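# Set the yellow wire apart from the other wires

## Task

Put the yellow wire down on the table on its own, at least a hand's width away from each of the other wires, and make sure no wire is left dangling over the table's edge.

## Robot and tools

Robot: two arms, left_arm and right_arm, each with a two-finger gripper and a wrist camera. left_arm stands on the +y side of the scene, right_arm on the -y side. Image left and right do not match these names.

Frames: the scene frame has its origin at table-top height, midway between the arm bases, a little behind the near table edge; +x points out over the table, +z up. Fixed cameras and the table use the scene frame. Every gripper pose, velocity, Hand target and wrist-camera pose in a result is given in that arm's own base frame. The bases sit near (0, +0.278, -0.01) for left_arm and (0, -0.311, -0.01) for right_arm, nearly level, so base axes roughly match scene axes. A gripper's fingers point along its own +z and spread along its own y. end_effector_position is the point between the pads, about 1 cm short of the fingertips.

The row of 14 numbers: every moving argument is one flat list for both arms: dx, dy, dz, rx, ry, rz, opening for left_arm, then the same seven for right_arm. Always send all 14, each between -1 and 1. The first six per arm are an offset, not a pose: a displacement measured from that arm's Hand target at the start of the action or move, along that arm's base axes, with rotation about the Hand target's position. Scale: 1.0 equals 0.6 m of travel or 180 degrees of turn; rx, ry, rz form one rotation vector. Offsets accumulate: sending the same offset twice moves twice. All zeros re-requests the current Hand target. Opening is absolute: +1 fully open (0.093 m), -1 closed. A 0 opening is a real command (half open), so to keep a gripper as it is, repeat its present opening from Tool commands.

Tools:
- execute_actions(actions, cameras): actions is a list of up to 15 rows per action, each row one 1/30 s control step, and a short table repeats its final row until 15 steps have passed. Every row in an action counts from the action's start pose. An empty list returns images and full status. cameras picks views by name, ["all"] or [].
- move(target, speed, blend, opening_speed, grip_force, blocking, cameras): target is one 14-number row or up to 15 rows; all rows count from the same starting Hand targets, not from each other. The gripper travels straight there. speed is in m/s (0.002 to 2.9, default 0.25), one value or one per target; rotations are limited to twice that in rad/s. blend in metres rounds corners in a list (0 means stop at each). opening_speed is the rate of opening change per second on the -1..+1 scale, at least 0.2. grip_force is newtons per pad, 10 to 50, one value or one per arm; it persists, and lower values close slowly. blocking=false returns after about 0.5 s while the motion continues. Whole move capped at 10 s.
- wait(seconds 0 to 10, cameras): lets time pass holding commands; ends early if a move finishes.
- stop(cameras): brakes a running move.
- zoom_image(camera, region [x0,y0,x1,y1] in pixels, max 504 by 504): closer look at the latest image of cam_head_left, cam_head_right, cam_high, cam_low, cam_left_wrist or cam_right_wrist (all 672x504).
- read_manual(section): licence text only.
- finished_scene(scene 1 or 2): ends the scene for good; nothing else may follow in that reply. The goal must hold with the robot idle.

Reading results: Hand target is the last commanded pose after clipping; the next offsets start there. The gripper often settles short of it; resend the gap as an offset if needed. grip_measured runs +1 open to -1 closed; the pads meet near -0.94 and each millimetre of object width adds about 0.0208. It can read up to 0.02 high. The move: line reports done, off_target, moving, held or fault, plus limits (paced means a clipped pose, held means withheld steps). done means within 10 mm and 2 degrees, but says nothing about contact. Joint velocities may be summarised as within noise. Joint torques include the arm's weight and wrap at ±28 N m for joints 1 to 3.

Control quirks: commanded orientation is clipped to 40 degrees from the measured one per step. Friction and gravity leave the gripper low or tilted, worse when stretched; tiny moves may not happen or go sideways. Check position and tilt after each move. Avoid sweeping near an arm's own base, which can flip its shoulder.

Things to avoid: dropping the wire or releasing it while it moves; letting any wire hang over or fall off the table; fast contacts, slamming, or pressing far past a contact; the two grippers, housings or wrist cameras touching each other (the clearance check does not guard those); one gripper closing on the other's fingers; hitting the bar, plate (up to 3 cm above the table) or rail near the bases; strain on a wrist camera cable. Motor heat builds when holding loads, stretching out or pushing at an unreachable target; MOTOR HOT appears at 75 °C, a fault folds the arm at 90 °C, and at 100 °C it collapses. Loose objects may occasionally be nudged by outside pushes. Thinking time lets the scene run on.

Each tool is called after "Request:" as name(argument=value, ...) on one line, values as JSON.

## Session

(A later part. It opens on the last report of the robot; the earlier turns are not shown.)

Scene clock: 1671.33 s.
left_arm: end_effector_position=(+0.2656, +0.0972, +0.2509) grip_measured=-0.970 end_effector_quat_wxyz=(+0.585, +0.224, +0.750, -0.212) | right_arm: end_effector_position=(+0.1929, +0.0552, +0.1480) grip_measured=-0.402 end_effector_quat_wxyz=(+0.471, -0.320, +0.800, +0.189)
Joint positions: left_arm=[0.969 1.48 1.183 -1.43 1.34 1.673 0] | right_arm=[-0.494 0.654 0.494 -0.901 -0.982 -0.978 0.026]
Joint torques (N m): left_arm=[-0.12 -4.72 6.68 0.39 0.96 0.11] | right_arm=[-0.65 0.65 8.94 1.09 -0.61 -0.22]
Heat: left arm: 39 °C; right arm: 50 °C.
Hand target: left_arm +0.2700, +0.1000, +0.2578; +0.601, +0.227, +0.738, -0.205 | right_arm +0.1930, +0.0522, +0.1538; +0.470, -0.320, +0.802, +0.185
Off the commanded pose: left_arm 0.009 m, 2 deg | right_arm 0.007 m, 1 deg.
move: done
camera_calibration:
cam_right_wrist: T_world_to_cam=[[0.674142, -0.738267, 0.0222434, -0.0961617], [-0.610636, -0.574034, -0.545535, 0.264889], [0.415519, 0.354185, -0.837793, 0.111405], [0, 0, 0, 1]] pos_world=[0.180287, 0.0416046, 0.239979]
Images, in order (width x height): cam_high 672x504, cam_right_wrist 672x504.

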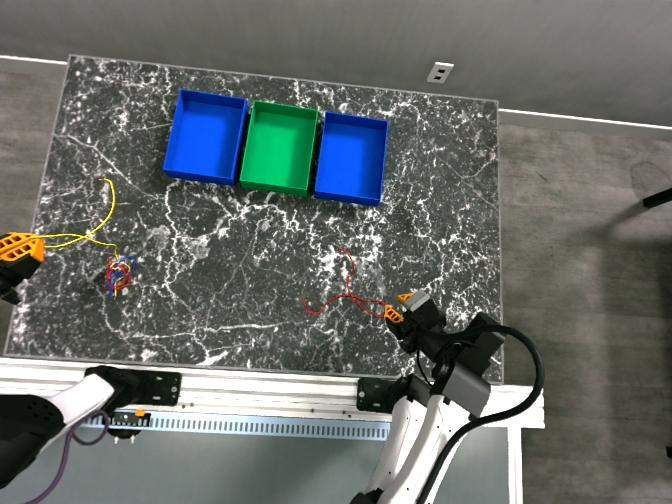

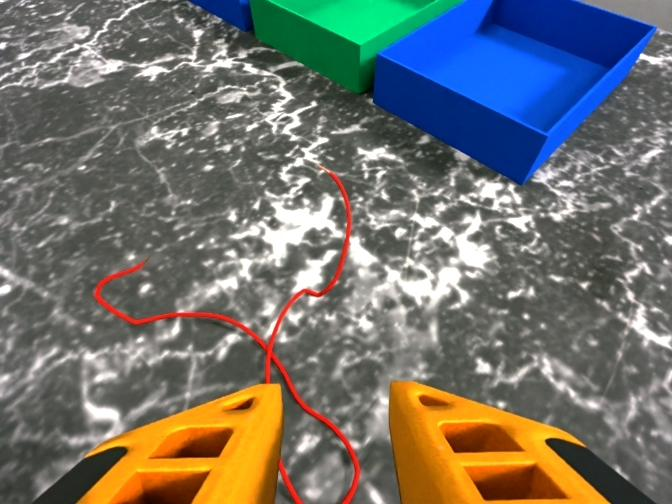

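Request:
move(target=[0.05,-0.533,0.0,0,0,0,-1.0, 0.003,0.25,0.0,-0.077,0.054,0.117,-0.6], speed=0.15, cameras=["cam_high","cam_right_wrist","cam_low","cam_left_wrist"])

Scene clock: 1790.07 s.
left_arm: end_effector_position=(+0.2896, -0.2173, +0.2298) grip_measured=-0.970 end_effector_quat_wxyz=(+0.567, +0.245, +0.760, -0.202) | right_arm: end_effector_position=(+0.1843, +0.1967, +0.1390) grip_measured=-0.598 end_effector_quat_wxyz=(+0.292, -0.505, +0.787, +0.199)
Joint positions: left_arm=[-0.636 1.013 0.61 0.124 0.018 -0.025 0] | right_arm=[0.591 0.981 0.709 -0.662 -0.369 -0.427 0.016]
Joint torques (N m): left_arm=[-0.75 -1.81 10.61 2.63 -0.24 0.08] | right_arm=[1.16 -1.94 9.31 2.21 -0.16 0.21]
Motor temperatures (°C): left_arm=[25 34 39 31 27 28 29] | right_arm=[24 29 57 35 27 25 27]
Heat: left arm: 39 °C; right arm: 57 °C.
Hand target: left_arm +0.3000, -0.2198, +0.2578; +0.601, +0.227, +0.738, -0.205 | right_arm +0.1948, +0.2022, +0.1538; +0.317, -0.498, +0.783, +0.196
Off the commanded pose: left_arm 0.030 m, 5 deg | right_arm 0.019 m, 3 deg.
move: off_target (left_arm, right_arm)
camera_calibration:
cam_left_wrist: T_world_to_cam=[[-0.610543, -0.791979, -0.00262298, 0.00484143], [-0.522544, 0.405317, -0.750111, 0.449194], [0.595135, -0.456604, -0.661307, -0.0376746], [0, 0, 0, 1]] pos_world=[0.260101, -0.195434, 0.312043]
cam_right_wrist: T_world_to_cam=[[0.906307, -0.422472, 0.0111965, -0.0889659], [-0.408547, -0.882597, -0.232619, 0.315844], [0.108157, 0.20625, -0.972504, 0.161735], [0, 0, 0, 1]] pos_world=[0.192175, 0.20782, 0.231755]
Images, in order (width x height): cam_high 672x504, cam_low 672x504, cam_left_wrist 672x504, cam_right_wrist 672x504.

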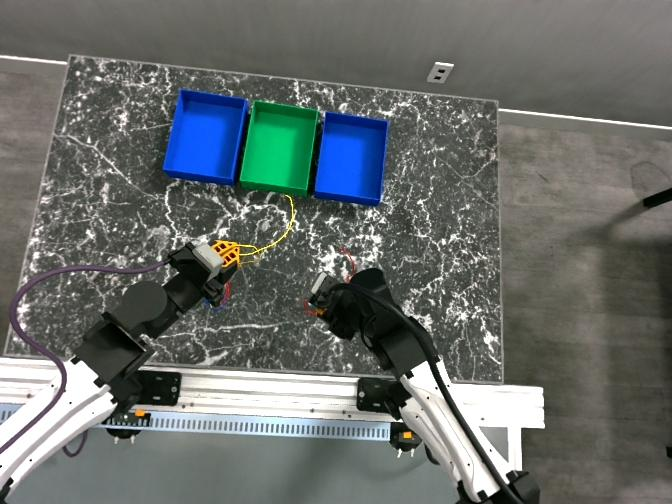

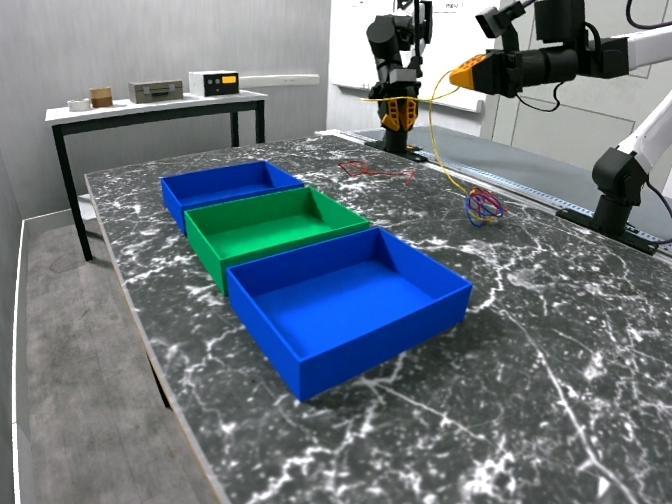

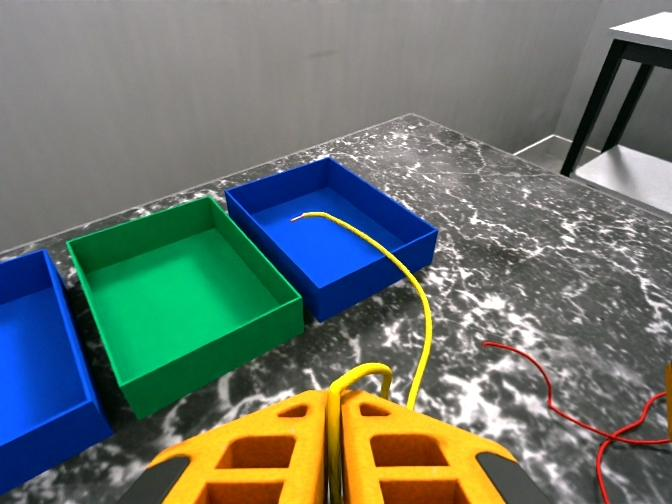

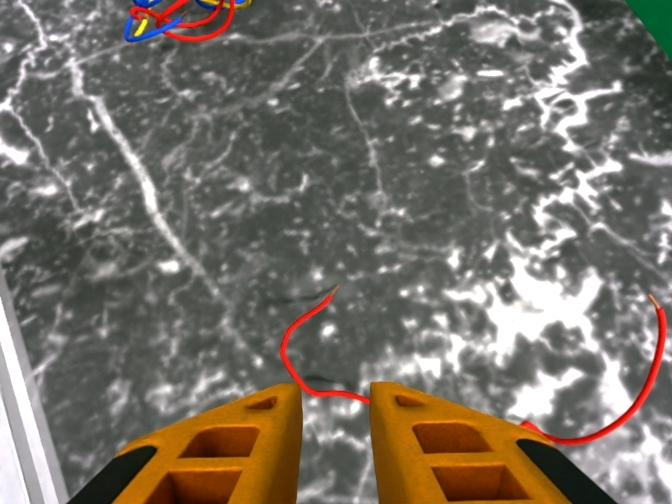

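Request:
move(target=[0.0,-0.2,0.04,0,0,0,-1.0, 0,0,0.0,0,0,0,-0.6], speed=0.12, cameras=["cam_high","cam_right_wrist","cam_low"])

Scene clock: 1824.70 s.
left_arm: end_effector_position=(+0.2907, -0.3354, +0.2572) grip_measured=-0.970 end_effector_quat_wxyz=(+0.574, +0.254, +0.754, -0.194) | right_arm: end_effector_position=(+0.1843, +0.1967, +0.1390) grip_measured=-0.598 end_effector_quat_wxyz=(+0.292, -0.505, +0.787, +0.199)
Joint positions: left_arm=[-0.973 1.375 0.936 0.155 -0.311 -0.09 0] | right_arm=[0.591 0.981 0.709 -0.662 -0.369 -0.427 0.016]
Joint torques (N m): left_arm=[-0.46 -4.75 10.59 2.57 -0.28 0.04] | right_arm=[1.18 -1.77 9.26 2.2 -0.14 0.2]
Motor temperatures (°C): left_arm=[25 32 42 43 27 28 29] | right_arm=[24 29 54 37 27 25 27]
Heat: left arm: 43 °C; right arm: 54 °C.
Hand target: left_arm +0.3000, -0.3398, +0.2818; +0.601, +0.227, +0.738, -0.205 | right_arm +0.1948, +0.2022, +0.1538; +0.317, -0.498, +0.783, +0.196
Off the commanded pose: left_arm 0.027 m, 5 deg | right_arm 0.019 m, 3 deg.
move: off_target (left_arm, right_arm)
camera_calibration:
cam_right_wrist: T_world_to_cam=[[0.906307, -0.422472, 0.0111965, -0.0889659], [-0.408547, -0.882597, -0.232619, 0.315844], [0.108157, 0.20625, -0.972504, 0.161735], [0, 0, 0, 1]] pos_world=[0.192175, 0.20782, 0.231755]
Images, in order (width x height): cam_high 672x504, cam_low 672x504, cam_right_wrist 672x504.

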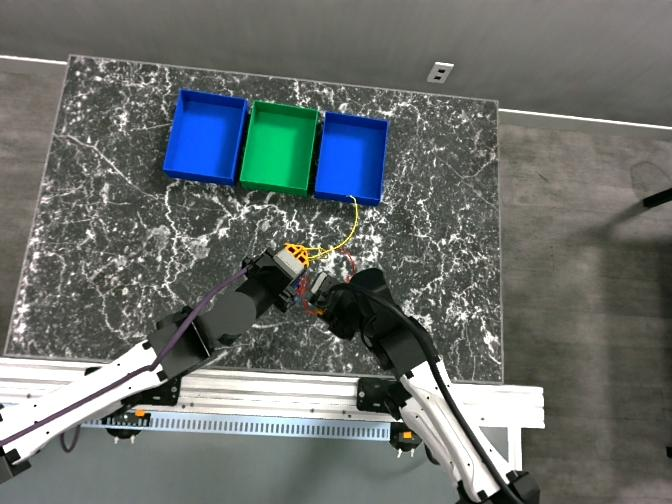

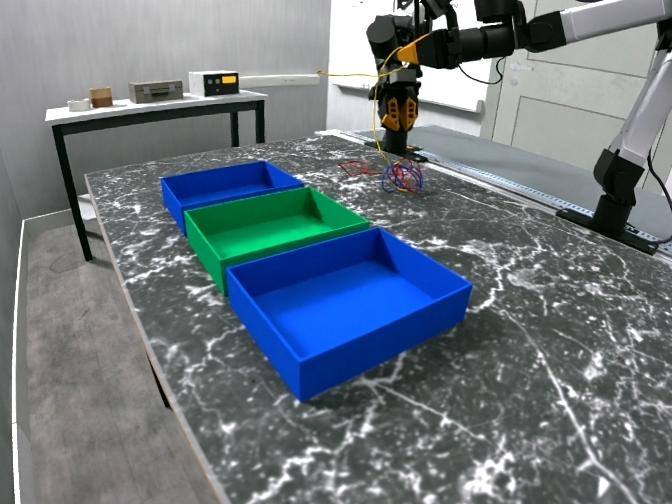

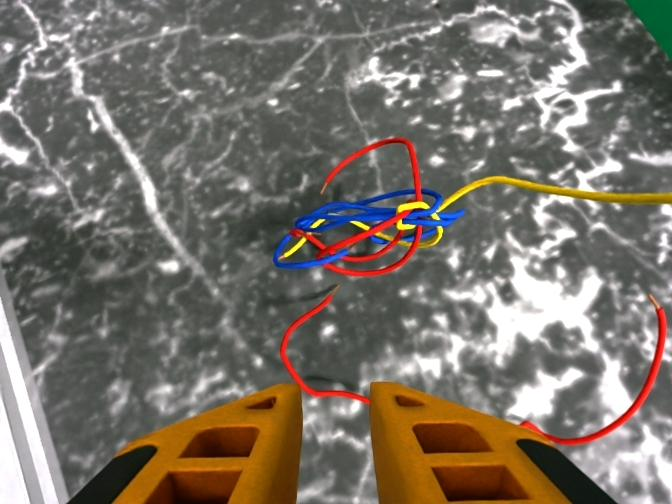

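Request:
zoom_image(camera="cam_right_wrist", region=[260, 120, 480, 300])

Scaled by 2.291 from the camera's 672x504 image, which has a finer 960x720 frame.

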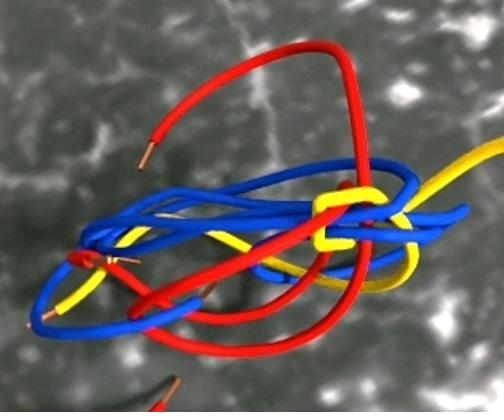

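Request:
move(target=[[0.0083,0.388,-0.336,0,0,0,-1.0, 0,0,0,0,0,0,-0.5],[0.0083,0.388,-0.336,0,0,0,-1.0, 0.13,0.12,-0.0515,-0.08,0.0387,0.089,-0.5]], speed=0.16, blend=[0.02,0], cameras=["cam_high","cam_right_wrist","cam_low"])

Scene clock: 2020.13 s.
left_arm: end_effector_position=(+0.3038, -0.1064, +0.0738) grip_measured=-0.970 end_effector_quat_wxyz=(+0.588, +0.221, +0.750, -0.205) | right_arm: end_effector_position=(+0.2715, +0.2750, +0.1197) grip_measured=-0.502 end_effector_quat_wxyz=(+0.180, -0.617, +0.745, +0.176)
Joint positions: left_arm=[-0.063 1.654 0.073 1.316 0.543 0.091 0] | right_arm=[0.634 1.69 1.292 -0.814 -0.369 -0.681 0.021]
Joint torques (N m): left_arm=[0.16 -3.11 3.36 2.42 0.23 0.18] | right_arm=[1.28 -6.43 8.8 0.98 -0.23 -0.23]
Motor temperatures (°C): left_arm=[25 32 49 55 26 28 29] | right_arm=[24 29 55 42 26 25 26]
Heat: left arm: 55 °C; right arm: 55 °C.
Hand target: left_arm +0.3050, -0.1070, +0.0802; +0.601, +0.227, +0.738, -0.205 | right_arm +0.2728, +0.2742, +0.1229; +0.174, -0.624, +0.742, +0.169
Off the commanded pose: left_arm 0.007 m, 2 deg | right_arm 0.004 m, 1 deg.
move: done; blend cut to 0 m at target 1
camera_calibration:
cam_right_wrist: T_world_to_cam=[[0.983223, -0.182158, -0.00952209, -0.219364], [-0.182316, -0.98304, -0.0198155, 0.356816], [-0.00575104, 0.0212191, -0.999758, 0.202456], [0, 0, 0, 1]] pos_world=[0.281902, 0.30651, 0.207388]
Images, in order (width x height): cam_high 672x504, cam_low 672x504, cam_right_wrist 672x504.

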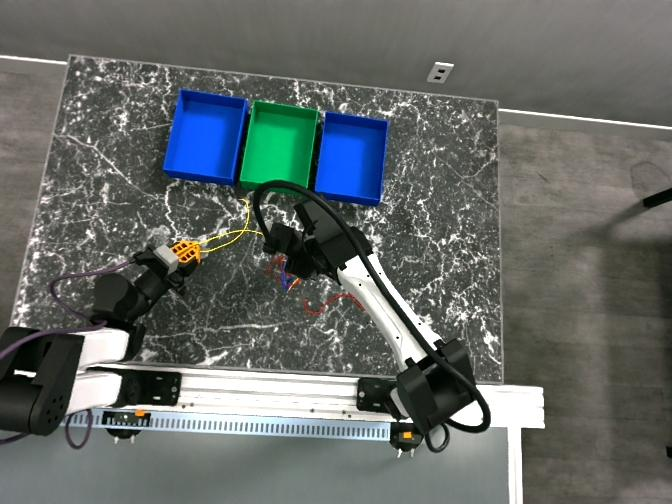

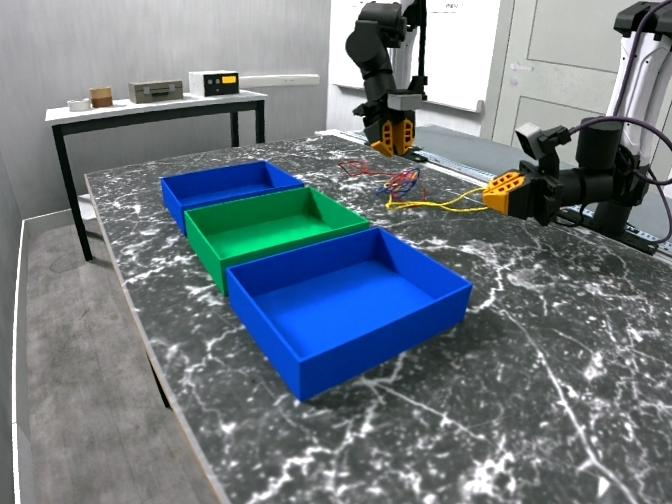

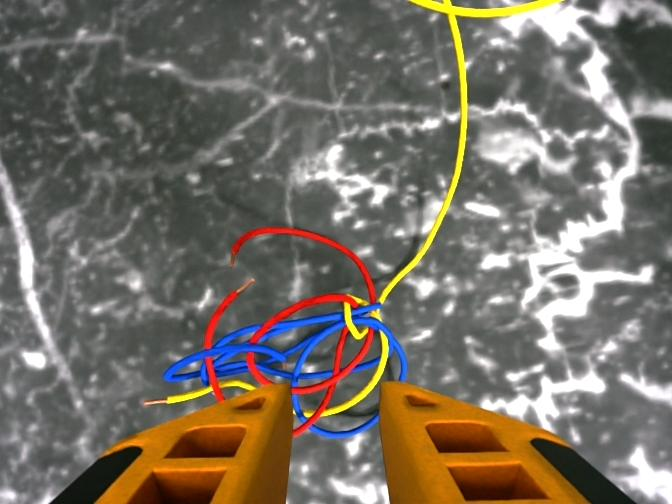

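Request:
move(target=[0.0,0.06,0.117,0,0,0,-1.0, 0.055,0.045,-0.05,0,0,0,-0.45], speed=0.12, cameras=["cam_right_wrist","cam_high"])

Scene clock: 2121.07 s.
left_arm: end_effector_position=(+0.3021, -0.0686, +0.1383) grip_measured=-0.970 end_effector_quat_wxyz=(+0.595, +0.213, +0.747, -0.206) | right_arm: end_effector_position=(+0.2955, +0.2944, +0.0870) grip_measured=-0.452 end_effector_quat_wxyz=(+0.155, -0.618, +0.750, +0.177)
Joint positions: left_arm=[0.154 1.092 0.195 0.612 0.746 0.141 0] | right_arm=[0.638 1.868 1.393 -0.788 -0.366 -0.681 0.024]
Joint torques (N m): left_arm=[-0.18 -3.77 9.26 1.58 0.26 0.28] | right_arm=[1.21 -7.77 8.47 1.41 -0.18 -0.1]
Motor temperatures (°C): left_arm=[25 31 39 58 25 28 29] | right_arm=[24 33 54 36 26 25 26]
Heat: left arm: 58 °C; right arm: 54 °C.
Hand target: left_arm +0.3050, -0.0710, +0.1504; +0.601, +0.227, +0.738, -0.205 | right_arm +0.3058, +0.3011, +0.0929; +0.174, -0.624, +0.743, +0.169
Off the commanded pose: left_arm 0.013 m, 2 deg | right_arm 0.014 m, 3 deg.
move: off_target (left_arm, right_arm)
camera_calibration:
cam_right_wrist: T_world_to_cam=[[0.98288, -0.179239, -0.0426744, -0.237445], [-0.178588, -0.983747, 0.0186481, 0.375401], [-0.0453233, -0.0107077, -0.998915, 0.190577], [0, 0, 0, 1]] pos_world=[0.309059, 0.328781, 0.173237]
Images, in order (width x height): cam_high 672x504, cam_right_wrist 672x504.

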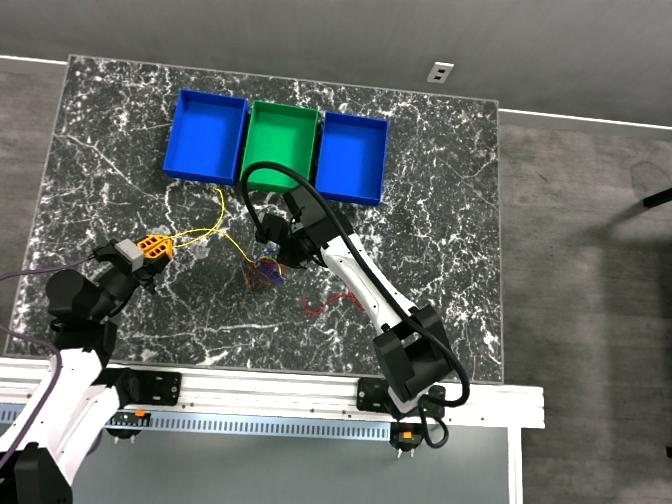

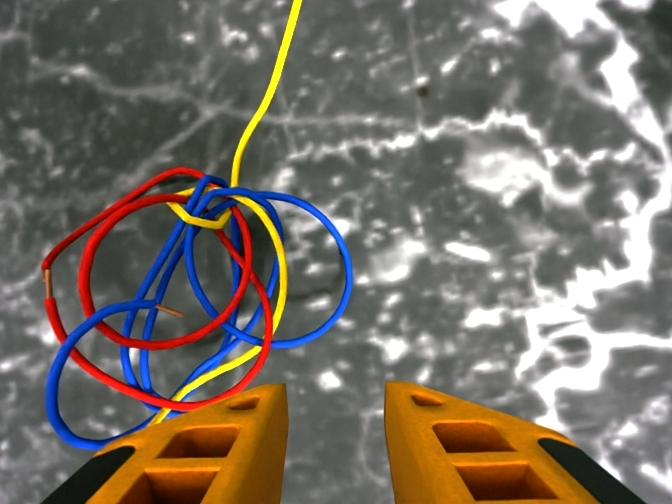

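Request:
move(target=[0.0,0.0,0.0,0,0,0,-1.0, -0.0338,0.1448,-0.003,0,0,-0.045,-0.45], speed=0.12, cameras=["cam_right_wrist"])

Scene clock: 2164.03 s.
left_arm: end_effector_position=(+0.3021, -0.0686, +0.1381) grip_measured=-0.970 end_effector_quat_wxyz=(+0.595, +0.213, +0.747, -0.206) | right_arm: end_effector_position=(+0.2764, +0.3802, +0.0860) grip_measured=-0.452 end_effector_quat_wxyz=(+0.170, -0.579, +0.782, +0.156)
Joint positions: left_arm=[0.154 1.092 0.195 0.611 0.746 0.142 0] | right_arm=[0.862 1.984 1.54 -0.714 -0.224 -0.364 0.024]
Joint torques (N m): left_arm=[-0.13 -3.78 9.29 1.58 0.26 0.28] | right_arm=[0.72 -8.55 8.77 1.62 -0.1 0.12]
Motor temperatures (°C): left_arm=[25 30 41 49 25 28 29] | right_arm=[24 38 55 37 26 25 26]
Heat: left arm: 49 °C; right arm: 55 °C.
Hand target: left_arm +0.3050, -0.0710, +0.1504; +0.601, +0.227, +0.738, -0.205 | right_arm +0.2855, +0.3880, +0.0911; +0.186, -0.570, +0.785, +0.156
Off the commanded pose: left_arm 0.013 m, 2 deg | right_arm 0.013 m, 2 deg.
move: off_target (left_arm, right_arm)
camera_calibration:
cam_right_wrist: T_world_to_cam=[[0.957949, -0.286488, -0.0160731, -0.158092], [-0.286088, -0.95792, 0.0233062, 0.475986], [-0.0220736, -0.0177278, -0.999599, 0.185867], [0, 0, 0, 1]] pos_world=[0.291721, 0.41396, 0.172158]
Images, in order (width x height): cam_right_wrist 672x504.

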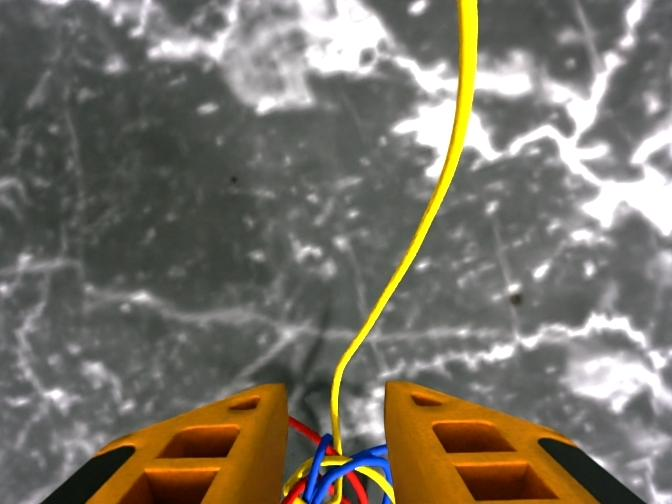

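Request:
move(target=[0.0,0.0,0.0,0,0,0,-1.0, 0.003,0.003,-0.062,0,0,0,-0.45], speed=0.06, cameras=["cam_right_wrist"])

Scene clock: 2190.40 s.
left_arm: end_effector_position=(+0.3021, -0.0686, +0.1381) grip_measured=-0.970 end_effector_quat_wxyz=(+0.595, +0.213, +0.747, -0.206) | right_arm: end_effector_position=(+0.2834, +0.3883, +0.0589) grip_measured=-0.452 end_effector_quat_wxyz=(+0.182, -0.578, +0.780, +0.159)
Joint positions: left_arm=[0.154 1.092 0.195 0.611 0.746 0.142 0] | right_arm=[0.862 2.033 1.491 -0.592 -0.224 -0.364 0.024]
Joint torques (N m): left_arm=[-0.17 -3.78 9.32 1.58 0.27 0.28] | right_arm=[0.72 -9.14 5.68 1.82 -0.1 0.21]
Motor temperatures (°C): left_arm=[25 30 42 48 25 28 29] | right_arm=[24 40 55 38 26 25 26]
Heat: left arm: 48 °C; right arm: 55 °C.
Hand target: left_arm +0.3050, -0.0710, +0.1504; +0.601, +0.227, +0.738, -0.205 | right_arm +0.2873, +0.3898, +0.0539; +0.186, -0.570, +0.785, +0.156
Off the commanded pose: left_arm 0.013 m, 2 deg | right_arm 0.006 m, 1 deg.
move: off_target (left_arm)
camera_calibration:
cam_right_wrist: T_world_to_cam=[[0.957982, -0.286756, -0.00639936, -0.163335], [-0.28675, -0.958004, 0.00192009, 0.487801], [-0.00668121, -0.0000043927, -0.999978, 0.147864], [0, 0, 0, 1]] pos_world=[0.297337, 0.420478, 0.145879]
Images, in order (width x height): cam_right_wrist 672x504.

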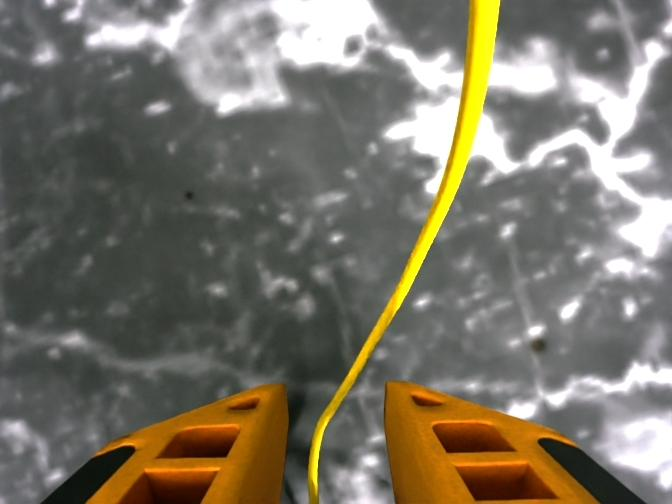

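Request:
move(target=[[0.0,0.0,0.0,0,0,0,-1.0, -0.003,0,-0.025,0,0,0,-0.45],[0.0,0.0,0.0,0,0,0,-1.0, -0.003,0,-0.025,0,0,0,-0.69],[-0.008,0.15,-0.05,0,0,0,-1.0, -0.003,0,-0.025,0,0,0,-0.69]], speed=0.08, opening_speed=0.6, cameras=["cam_right_wrist","cam_high","cam_low"])

Scene clock: 2229.67 s.
left_arm: end_effector_position=(+0.2940, +0.0105, +0.1121) grip_measured=-0.970 end_effector_quat_wxyz=(+0.595, +0.222, +0.742, -0.216) | right_arm: end_effector_position=(+0.2859, +0.3970, +0.0508) grip_measured=-0.688 end_effector_quat_wxyz=(+0.203, -0.579, +0.772, +0.165)
Joint positions: left_arm=[0.593 1.35 0.277 0.523 1.18 0.457 0] | right_arm=[0.87 2.044 1.453 -0.497 -0.224 -0.361 0.012]
Joint torques (N m): left_arm=[0.53 -3.15 8.54 1.39 0.37 0.27] | right_arm=[0.5 -9.02 5.55 1.46 -0.05 0.18]
Heat: left arm: 46 °C; right arm: 53 °C.
Hand target: left_arm +0.3002, +0.0190, +0.1204; +0.601, +0.227, +0.738, -0.205 | right_arm +0.2855, +0.3898, +0.0389; +0.186, -0.571, +0.785, +0.156
Off the commanded pose: left_arm 0.013 m, 2 deg | right_arm 0.014 m, 3 deg.
move: off_target (left_arm, right_arm)
camera_calibration:
cam_right_wrist: T_world_to_cam=[[0.959363, -0.281963, 0.0108987, -0.166484], [-0.281322, -0.958752, -0.0406631, 0.497706], [0.0219146, 0.0359447, -0.999113, 0.117271], [0, 0, 0, 1]] pos_world=[0.297164, 0.426019, 0.13922]
Images, in order (width x height): cam_high 672x504, cam_low 672x504, cam_right_wrist 672x504.

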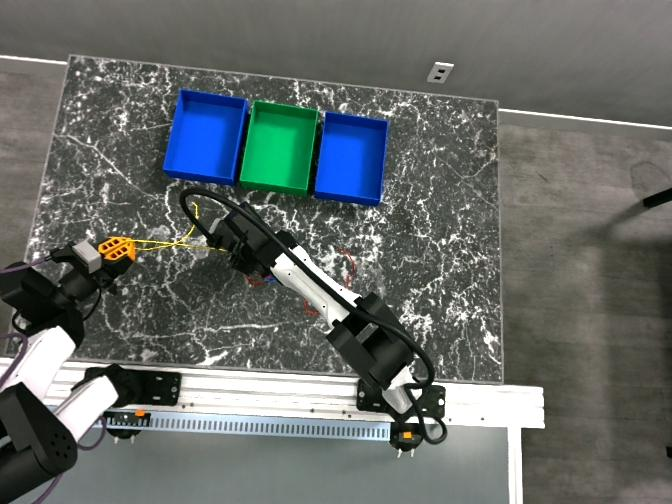

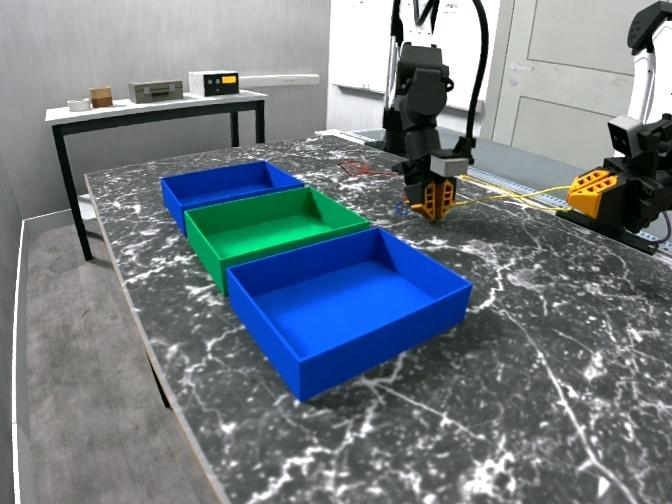

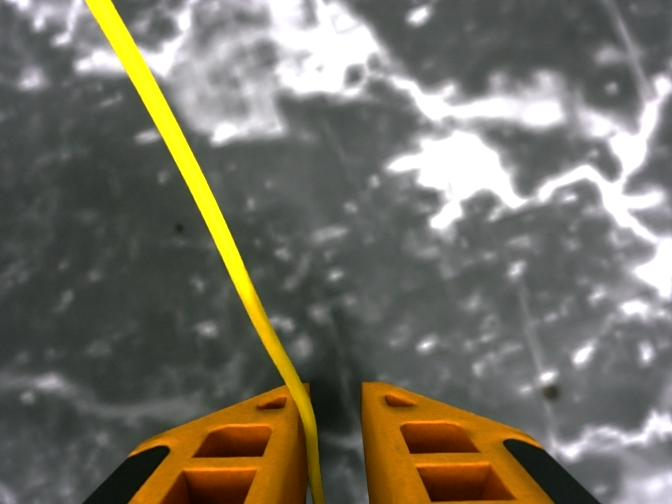

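Request:
zoom_image(camera="cam_right_wrist", region=[240, 330, 400, 504])

Scaled by 2.897 from the camera's 672x504 image, which has a finer 960x720 frame.

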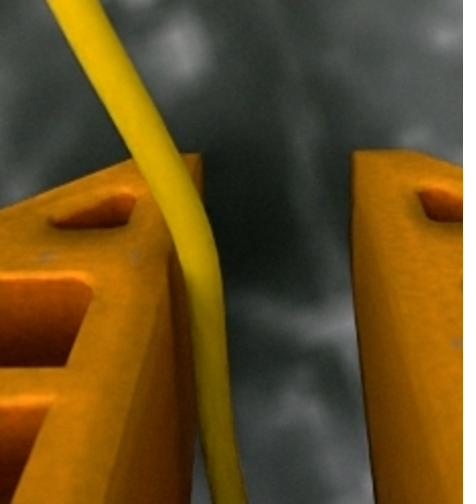

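Request:
move(target=[[0.0,0.0,0.0,0,0,0,-1.0, 0,0,0,0,0,0,-0.8],[-0.0167,0.1667,-0.0167,0,0,0.06,-1.0, 0,0,0,0,0,0,-0.8]], speed=0.08, opening_speed=0.6, cameras=["cam_right_wrist","cam_high","cam_left_wrist"])

Scene clock: 2264.57 s.
left_arm: end_effector_position=(+0.2792, +0.0858, +0.0982) grip_measured=-0.970 end_effector_quat_wxyz=(+0.604, +0.149, +0.755, -0.206) | right_arm: end_effector_position=(+0.2832, +0.4334, +0.0706) grip_measured=-0.798 end_effector_quat_wxyz=(+0.260, -0.591, +0.735, +0.207)
Joint positions: left_arm=[0.892 1.511 0.415 0.213 1.329 0.735 0] | right_arm=[0.904 2.044 1.453 -0.352 -0.274 -0.361 0.007]
Joint torques (N m): left_arm=[2.82 -4.22 10.4 1.53 0.15 0.23] | right_arm=[-2.48 -9.77 5.31 0.18 0.49 0.21]
Heat: left arm: 45 °C; right arm: 52 °C.
Hand target: left_arm +0.2902, +0.1190, +0.1104; +0.618, +0.157, +0.756, -0.148 | right_arm +0.2855, +0.3898, +0.0389; +0.186, -0.571, +0.785, +0.156
Off the commanded pose: left_arm 0.037 m, 7 deg | right_arm 0.054 m, 12 deg.
move: off_target (left_arm, right_arm)
camera_calibration:
cam_left_wrist: T_world_to_cam=[[-0.483066, -0.869959, 0.0990886, 0.199348], [-0.554047, 0.216077, -0.803954, 0.252532], [0.677997, -0.443262, -0.586378, -0.0117117], [0, 0, 0, 1]] pos_world=[0.244153, 0.113667, 0.176404]
cam_right_wrist: T_world_to_cam=[[0.973412, -0.226826, 0.0319245, -0.183265], [-0.217018, -0.957829, -0.188329, 0.524525], [0.073296, 0.176393, -0.981587, 0.0590945], [0, 0, 0, 1]] pos_world=[0.287893, 0.450412, 0.16264]
Images, in order (width x height): cam_high 672x504, cam_left_wrist 672x504, cam_right_wrist 672x504.

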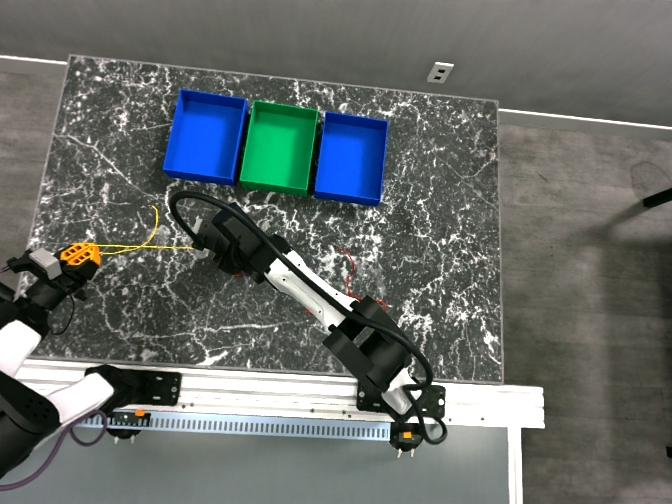

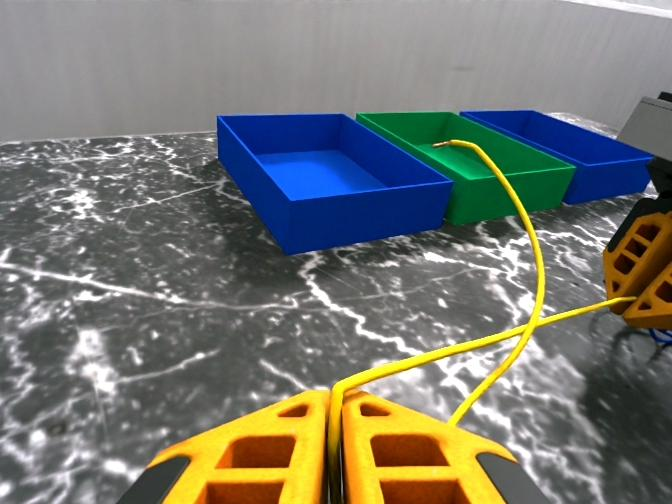

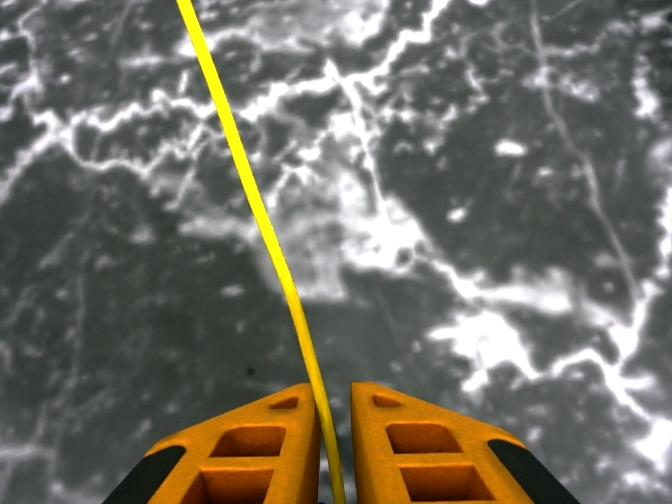

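Request:
execute_actions(actions=[], cameras=["cam_low","cam_head_left"])

Request:
zoom_image(camera="cam_low", region=[360, 130, 620, 270])

Scene clock: 2279.50 s.
left_arm: end_effector_position=(+0.2792, +0.0858, +0.0982) grip_measured=-0.970 end_effector_quat_wxyz=(+0.604, +0.149, +0.755, -0.206) | right_arm: end_effector_position=(+0.2832, +0.4334, +0.0706) grip_measured=-0.798 end_effector_quat_wxyz=(+0.260, -0.591, +0.735, +0.207)
Joint positions: left_arm=[0.892 1.511 0.415 0.213 1.329 0.735 0] | right_arm=[0.904 2.044 1.453 -0.352 -0.274 -0.361 0.007]
Joint velocities: within noise
Joint torques (N m): left_arm=[2.84 -4.26 10.39 1.53 0.15 0.23] | right_arm=[-2.51 -9.63 5.33 0.21 0.55 0.17]
Motor temperatures (°C): left_arm=[25 30 46 45 25 28 29] | right_arm=[24 40 51 35 27 25 26]
Heat: left arm: 46 °C; right arm: 51 °C.
Hand target: left_arm +0.2902, +0.1190, +0.1104; +0.618, +0.157, +0.756, -0.148 | right_arm +0.2855, +0.3898, +0.0389; +0.186, -0.571, +0.785, +0.156
Tool commands: left_gripper/opening=-1.0 right_gripper/opening=-0.8
Off the commanded pose: left_arm 0.037 m, 7 deg | right_arm 0.054 m, 12 deg.
Images, in order (width x height): cam_head_left 672x504, cam_low 672x504.

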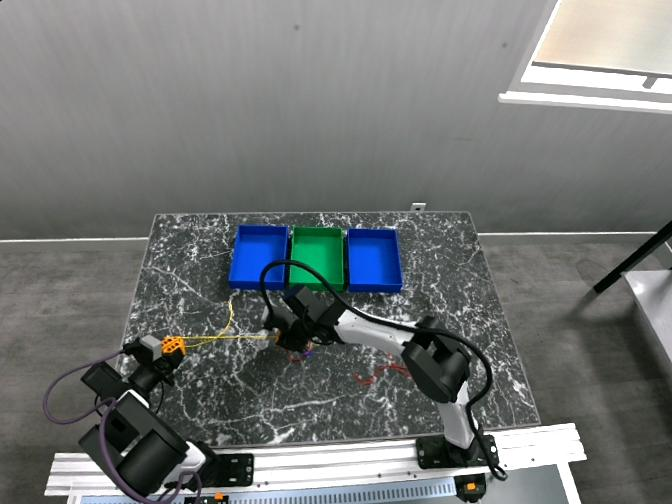

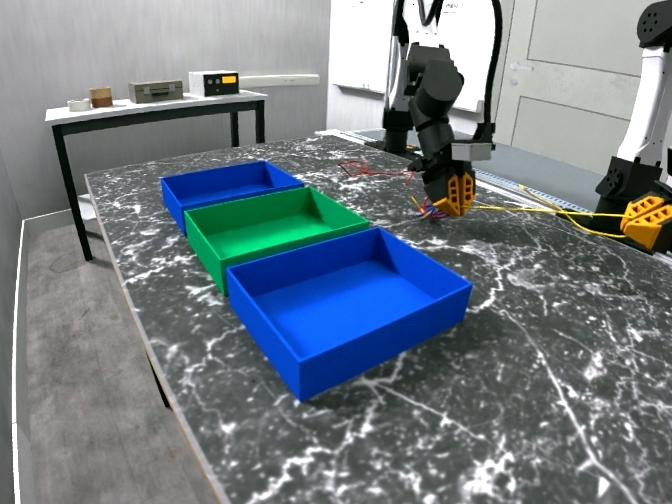

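Scaled by 1.938 from the camera's 672x504 image, which has a finer 960x720 frame.

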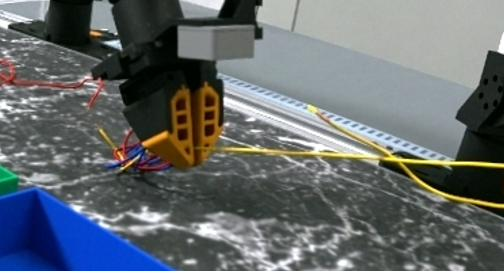

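Request:
move(target=[[-0.0083,-0.1,-0.0083,0,0,0,-1.0, 0,0,0,0,0,0,-0.8],[-0.0083,-0.1,-0.0083,0,0,0,-1.0, 0,0,0.0,0,0,0,-0.4],[-0.0083,-0.1,-0.0083,0,0,0,-1.0, 0,-0.01,0.12,0,0,0,-0.4],[-0.0083,-0.1,-0.0083,0,0,0,-1.0, -0.02,-0.1,0.16,0,0,0,-0.4]], speed=0.08, opening_speed=0.8, blend=[0,0,0.01,0], cameras=["cam_right_wrist","cam_high"])

Scene clock: 2326.43 s.
left_arm: end_effector_position=(+0.2817, +0.0564, +0.1029) grip_measured=-0.970 end_effector_quat_wxyz=(+0.611, +0.151, +0.759, -0.167) | right_arm: end_effector_position=(+0.2823, +0.3369, +0.1242) grip_measured=-0.402 end_effector_quat_wxyz=(+0.189, -0.563, +0.790, +0.153)
Joint positions: left_arm=[0.771 1.367 0.228 0.593 1.182 0.443 0] | right_arm=[0.784 1.828 1.473 -0.781 -0.234 -0.402 0.026]
Joint torques (N m): left_arm=[-0.61 -3.55 4.88 1.97 0.06 0.11] | right_arm=[-0.32 -12.03 5.75 1.1 -0.37 -0.2]
Heat: left arm: 46 °C; right arm: 50 °C.
Hand target: left_arm +0.2852, +0.0591, +0.1054; +0.618, +0.157, +0.756, -0.148 | right_arm +0.2735, +0.3298, +0.1349; +0.186, -0.570, +0.785, +0.156
Off the commanded pose: left_arm 0.005 m, 2 deg | right_arm 0.016 m, 1 deg.
move: off_target (right_arm); target 2's new opening was sent with right_arm's hand 0.028 m and 6 deg from that target
camera_calibration:
cam_right_wrist: T_world_to_cam=[[0.945781, -0.3248, 0.00198657, -0.161323], [-0.324797, -0.945782, -0.00185297, 0.445206], [0.00248071, 0.00110727, -0.999996, 0.210244], [0, 0, 0, 1]] pos_world=[0.296656, 0.368437, 0.211389]
Images, in order (width x height): cam_high 672x504, cam_right_wrist 672x504.

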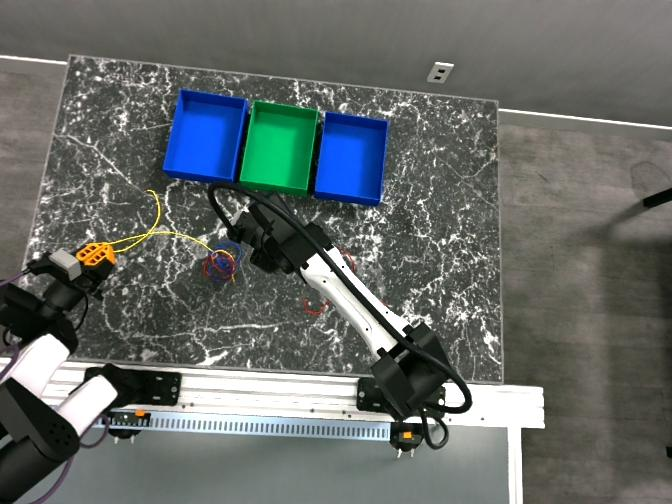

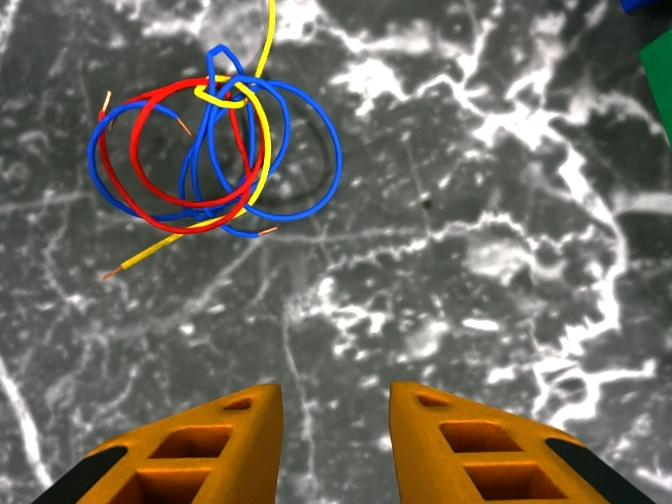

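Request:
zoom_image(camera="cam_right_wrist", region=[80, 20, 360, 290])

Scaled by 1.800 from the camera's 672x504 image, which has a finer 960x720 frame.

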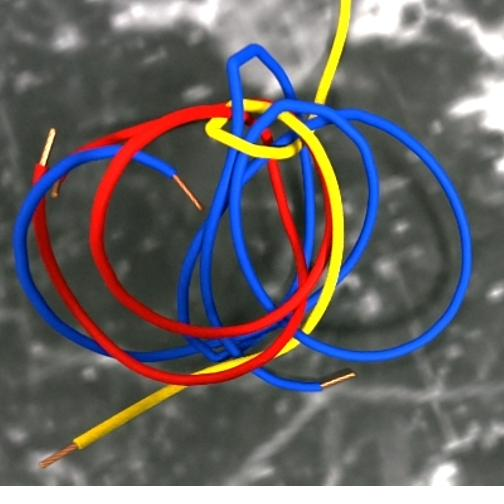

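Request:
move(target=[0.0,0.0,0.0,0,0,0,-1.0, -0.0233,0.2028,-0.0732,0,0,0,-0.42], speed=0.12, cameras=["cam_right_wrist"])

Scene clock: 2527.67 s.
left_arm: end_effector_position=(+0.2817, +0.0564, +0.1029) grip_measured=-0.970 end_effector_quat_wxyz=(+0.611, +0.151, +0.759, -0.167) | right_arm: end_effector_position=(+0.2564, +0.4413, +0.0853) grip_measured=-0.418 end_effector_quat_wxyz=(+0.172, -0.576, +0.785, +0.153)
Joint positions: left_arm=[0.771 1.367 0.228 0.593 1.182 0.443 0] | right_arm=[0.991 2.122 1.741 -0.753 -0.162 -0.238 0.025]
Joint torques (N m): left_arm=[-0.55 -3.59 4.9 1.96 0.07 0.1] | right_arm=[0.69 -9.84 8.81 1.7 -0.05 0.22]
Motor temperatures (°C): left_arm=[25 29 37 46 25 28 29] | right_arm=[24 62 47 32 27 25 26]
Heat: left arm: 46 °C; right arm: 62 °C.
Hand target: left_arm +0.2852, +0.0590, +0.1054; +0.618, +0.157, +0.756, -0.148 | right_arm +0.2595, +0.4515, +0.0909; +0.186, -0.570, +0.785, +0.156
Off the commanded pose: left_arm 0.005 m, 2 deg | right_arm 0.012 m, 2 deg.
move: off_target (right_arm)
camera_calibration:
cam_right_wrist: T_world_to_cam=[[0.955308, -0.295411, -0.0109053, -0.11716], [-0.295067, -0.955137, 0.0254644, 0.529586], [-0.0179385, -0.0211086, -0.999616, 0.186196], [0, 0, 0, 1]] pos_world=[0.271528, 0.475147, 0.171362]
Images, in order (width x height): cam_right_wrist 672x504.

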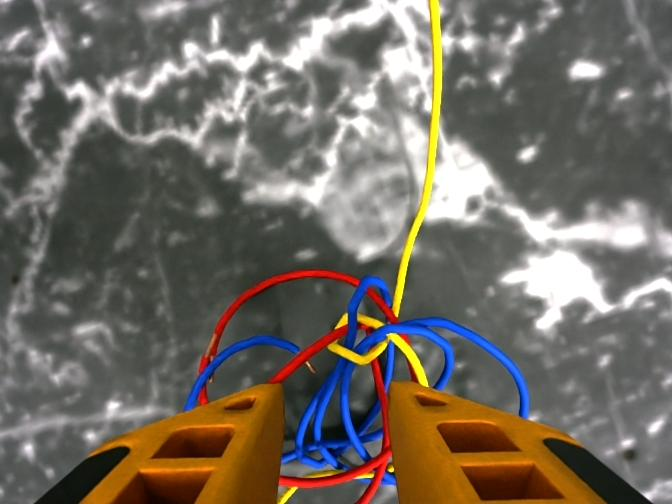

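Request:
execute_actions(actions=[], cameras=["cam_high", "cam_right_wrist", "cam_left_wrist"])

Scene clock: 2569.97 s.
left_arm: end_effector_position=(+0.2817, +0.0564, +0.1029) grip_measured=-0.970 end_effector_quat_wxyz=(+0.611, +0.151, +0.759, -0.167) | right_arm: end_effector_position=(+0.2564, +0.4413, +0.0853) grip_measured=-0.418 end_effector_quat_wxyz=(+0.172, -0.576, +0.785, +0.153)
Joint positions: left_arm=[0.771 1.367 0.228 0.593 1.182 0.443 0] | right_arm=[0.991 2.122 1.741 -0.753 -0.162 -0.238 0.025]
Joint velocities: within noise
Joint torques (N m): left_arm=[-0.59 -3.51 4.85 1.96 0.06 0.12] | right_arm=[0.79 -9.74 8.84 1.68 -0.08 0.19]
Motor temperatures (°C): left_arm=[25 29 36 47 25 28 29] | right_arm=[24 55 49 33 26 25 26]
Heat: left arm: 47 °C; right arm: 55 °C.
Hand target: left_arm +0.2852, +0.0590, +0.1054; +0.618, +0.157, +0.756, -0.148 | right_arm +0.2595, +0.4515, +0.0909; +0.186, -0.570, +0.785, +0.156
Tool commands: left_gripper/opening=-1.0 right_gripper/opening=-0.42
Off the commanded pose: left_arm 0.005 m, 2 deg | right_arm 0.012 m, 2 deg.
camera_calibration:
cam_left_wrist: T_world_to_cam=[[-0.441546, -0.89651, 0.0361458, 0.170734], [-0.550045, 0.238639, -0.800313, 0.261302], [0.708863, -0.373257, -0.598491, -0.0350587], [0, 0, 0, 1]] pos_world=[0.243967, 0.0776224, 0.18197]
cam_right_wrist: T_world_to_cam=[[0.955308, -0.295411, -0.0109053, -0.11716], [-0.295067, -0.955137, 0.0254644, 0.529586], [-0.0179385, -0.0211086, -0.999616, 0.186196], [0, 0, 0, 1]] pos_world=[0.271528, 0.475147, 0.171362]
Images, in order (width x height): cam_high 672x504, cam_left_wrist 672x504, cam_right_wrist 672x504.

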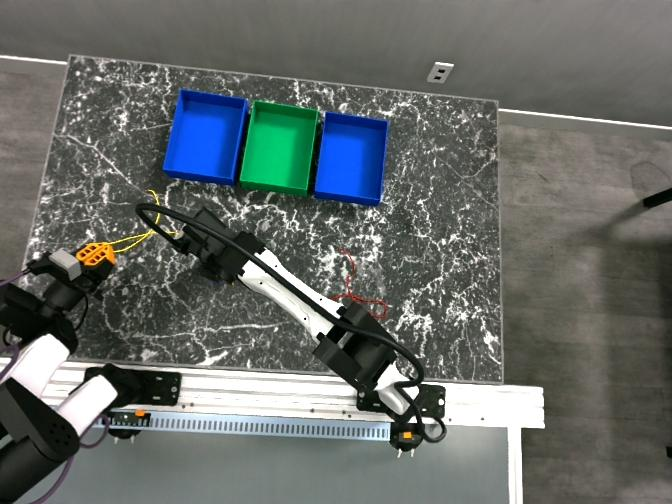

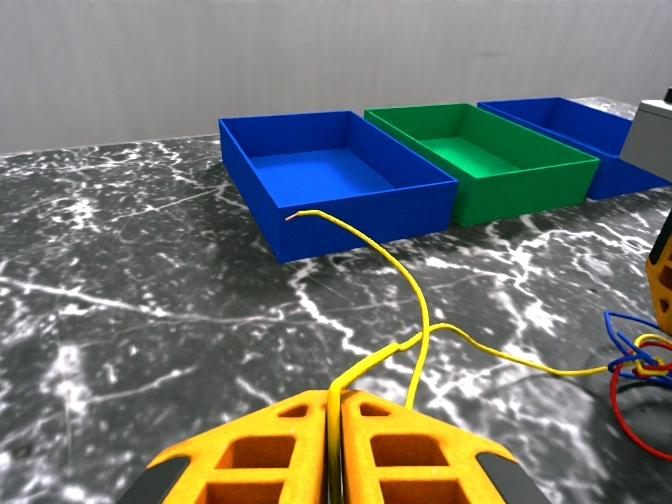

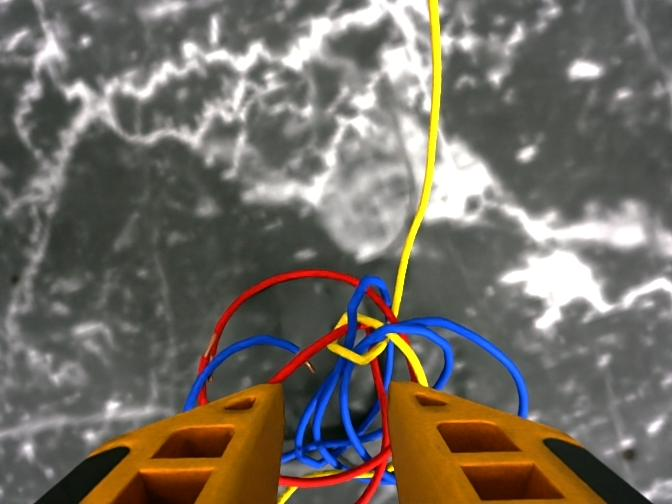

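Request:
zoom_image(camera="cam_right_wrist", region=[180, 250, 540, 504])

Scaled by 1.400 from the camera's 672x504 image, which has a finer 960x720 frame.

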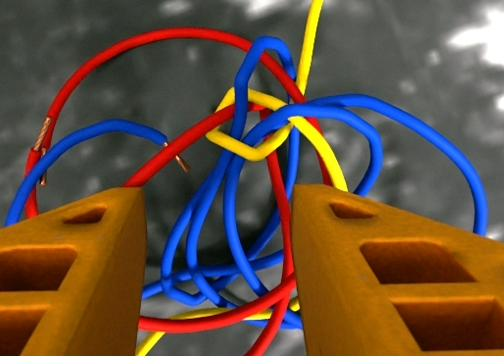

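Request:
move(target=[0,0,0,0,0,0,-1, -0.02,-0.0692,-0.0515,0,0,0,-0.36], speed=0.08, cameras=["cam_right_wrist"])

Scene clock: 2652.90 s.
left_arm: end_effector_position=(+0.2817, +0.0564, +0.1030) grip_measured=-0.970 end_effector_quat_wxyz=(+0.611, +0.151, +0.759, -0.167) | right_arm: end_effector_position=(+0.2441, +0.4172, +0.0510) grip_measured=-0.362 end_effector_quat_wxyz=(+0.180, -0.573, +0.785, +0.155)
Joint positions: left_arm=[0.771 1.367 0.228 0.593 1.182 0.443 0] | right_arm=[0.985 2.038 1.465 -0.544 -0.162 -0.238 0.028]
Joint torques (N m): left_arm=[-0.58 -3.55 4.89 1.96 0.07 0.11] | right_arm=[-0.69 -12.92 4.75 1.52 -0.24 -0.11]
Motor temperatures (°C): left_arm=[25 29 35 47 25 28 29] | right_arm=[24 55 51 34 26 25 26]
Heat: left arm: 47 °C; right arm: 55 °C.
Hand target: left_arm +0.2852, +0.0591, +0.1054; +0.618, +0.157, +0.756, -0.148 | right_arm +0.2475, +0.4100, +0.0601; +0.186, -0.570, +0.785, +0.156
Off the commanded pose: left_arm 0.005 m, 2 deg | right_arm 0.012 m, 1 deg.
move: off_target (right_arm)
camera_calibration:
cam_right_wrist: T_world_to_cam=[[0.953572, -0.301101, -0.00613878, -0.110459], [-0.301044, -0.95357, 0.00879549, 0.505553], [-0.00850209, -0.0065391, -0.999942, 0.142908], [0, 0, 0, 1]] pos_world=[0.258739, 0.449756, 0.137775]
Images, in order (width x height): cam_right_wrist 672x504.

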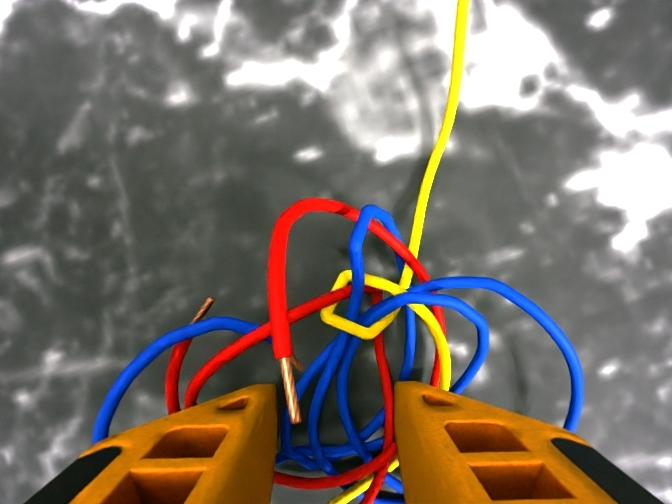

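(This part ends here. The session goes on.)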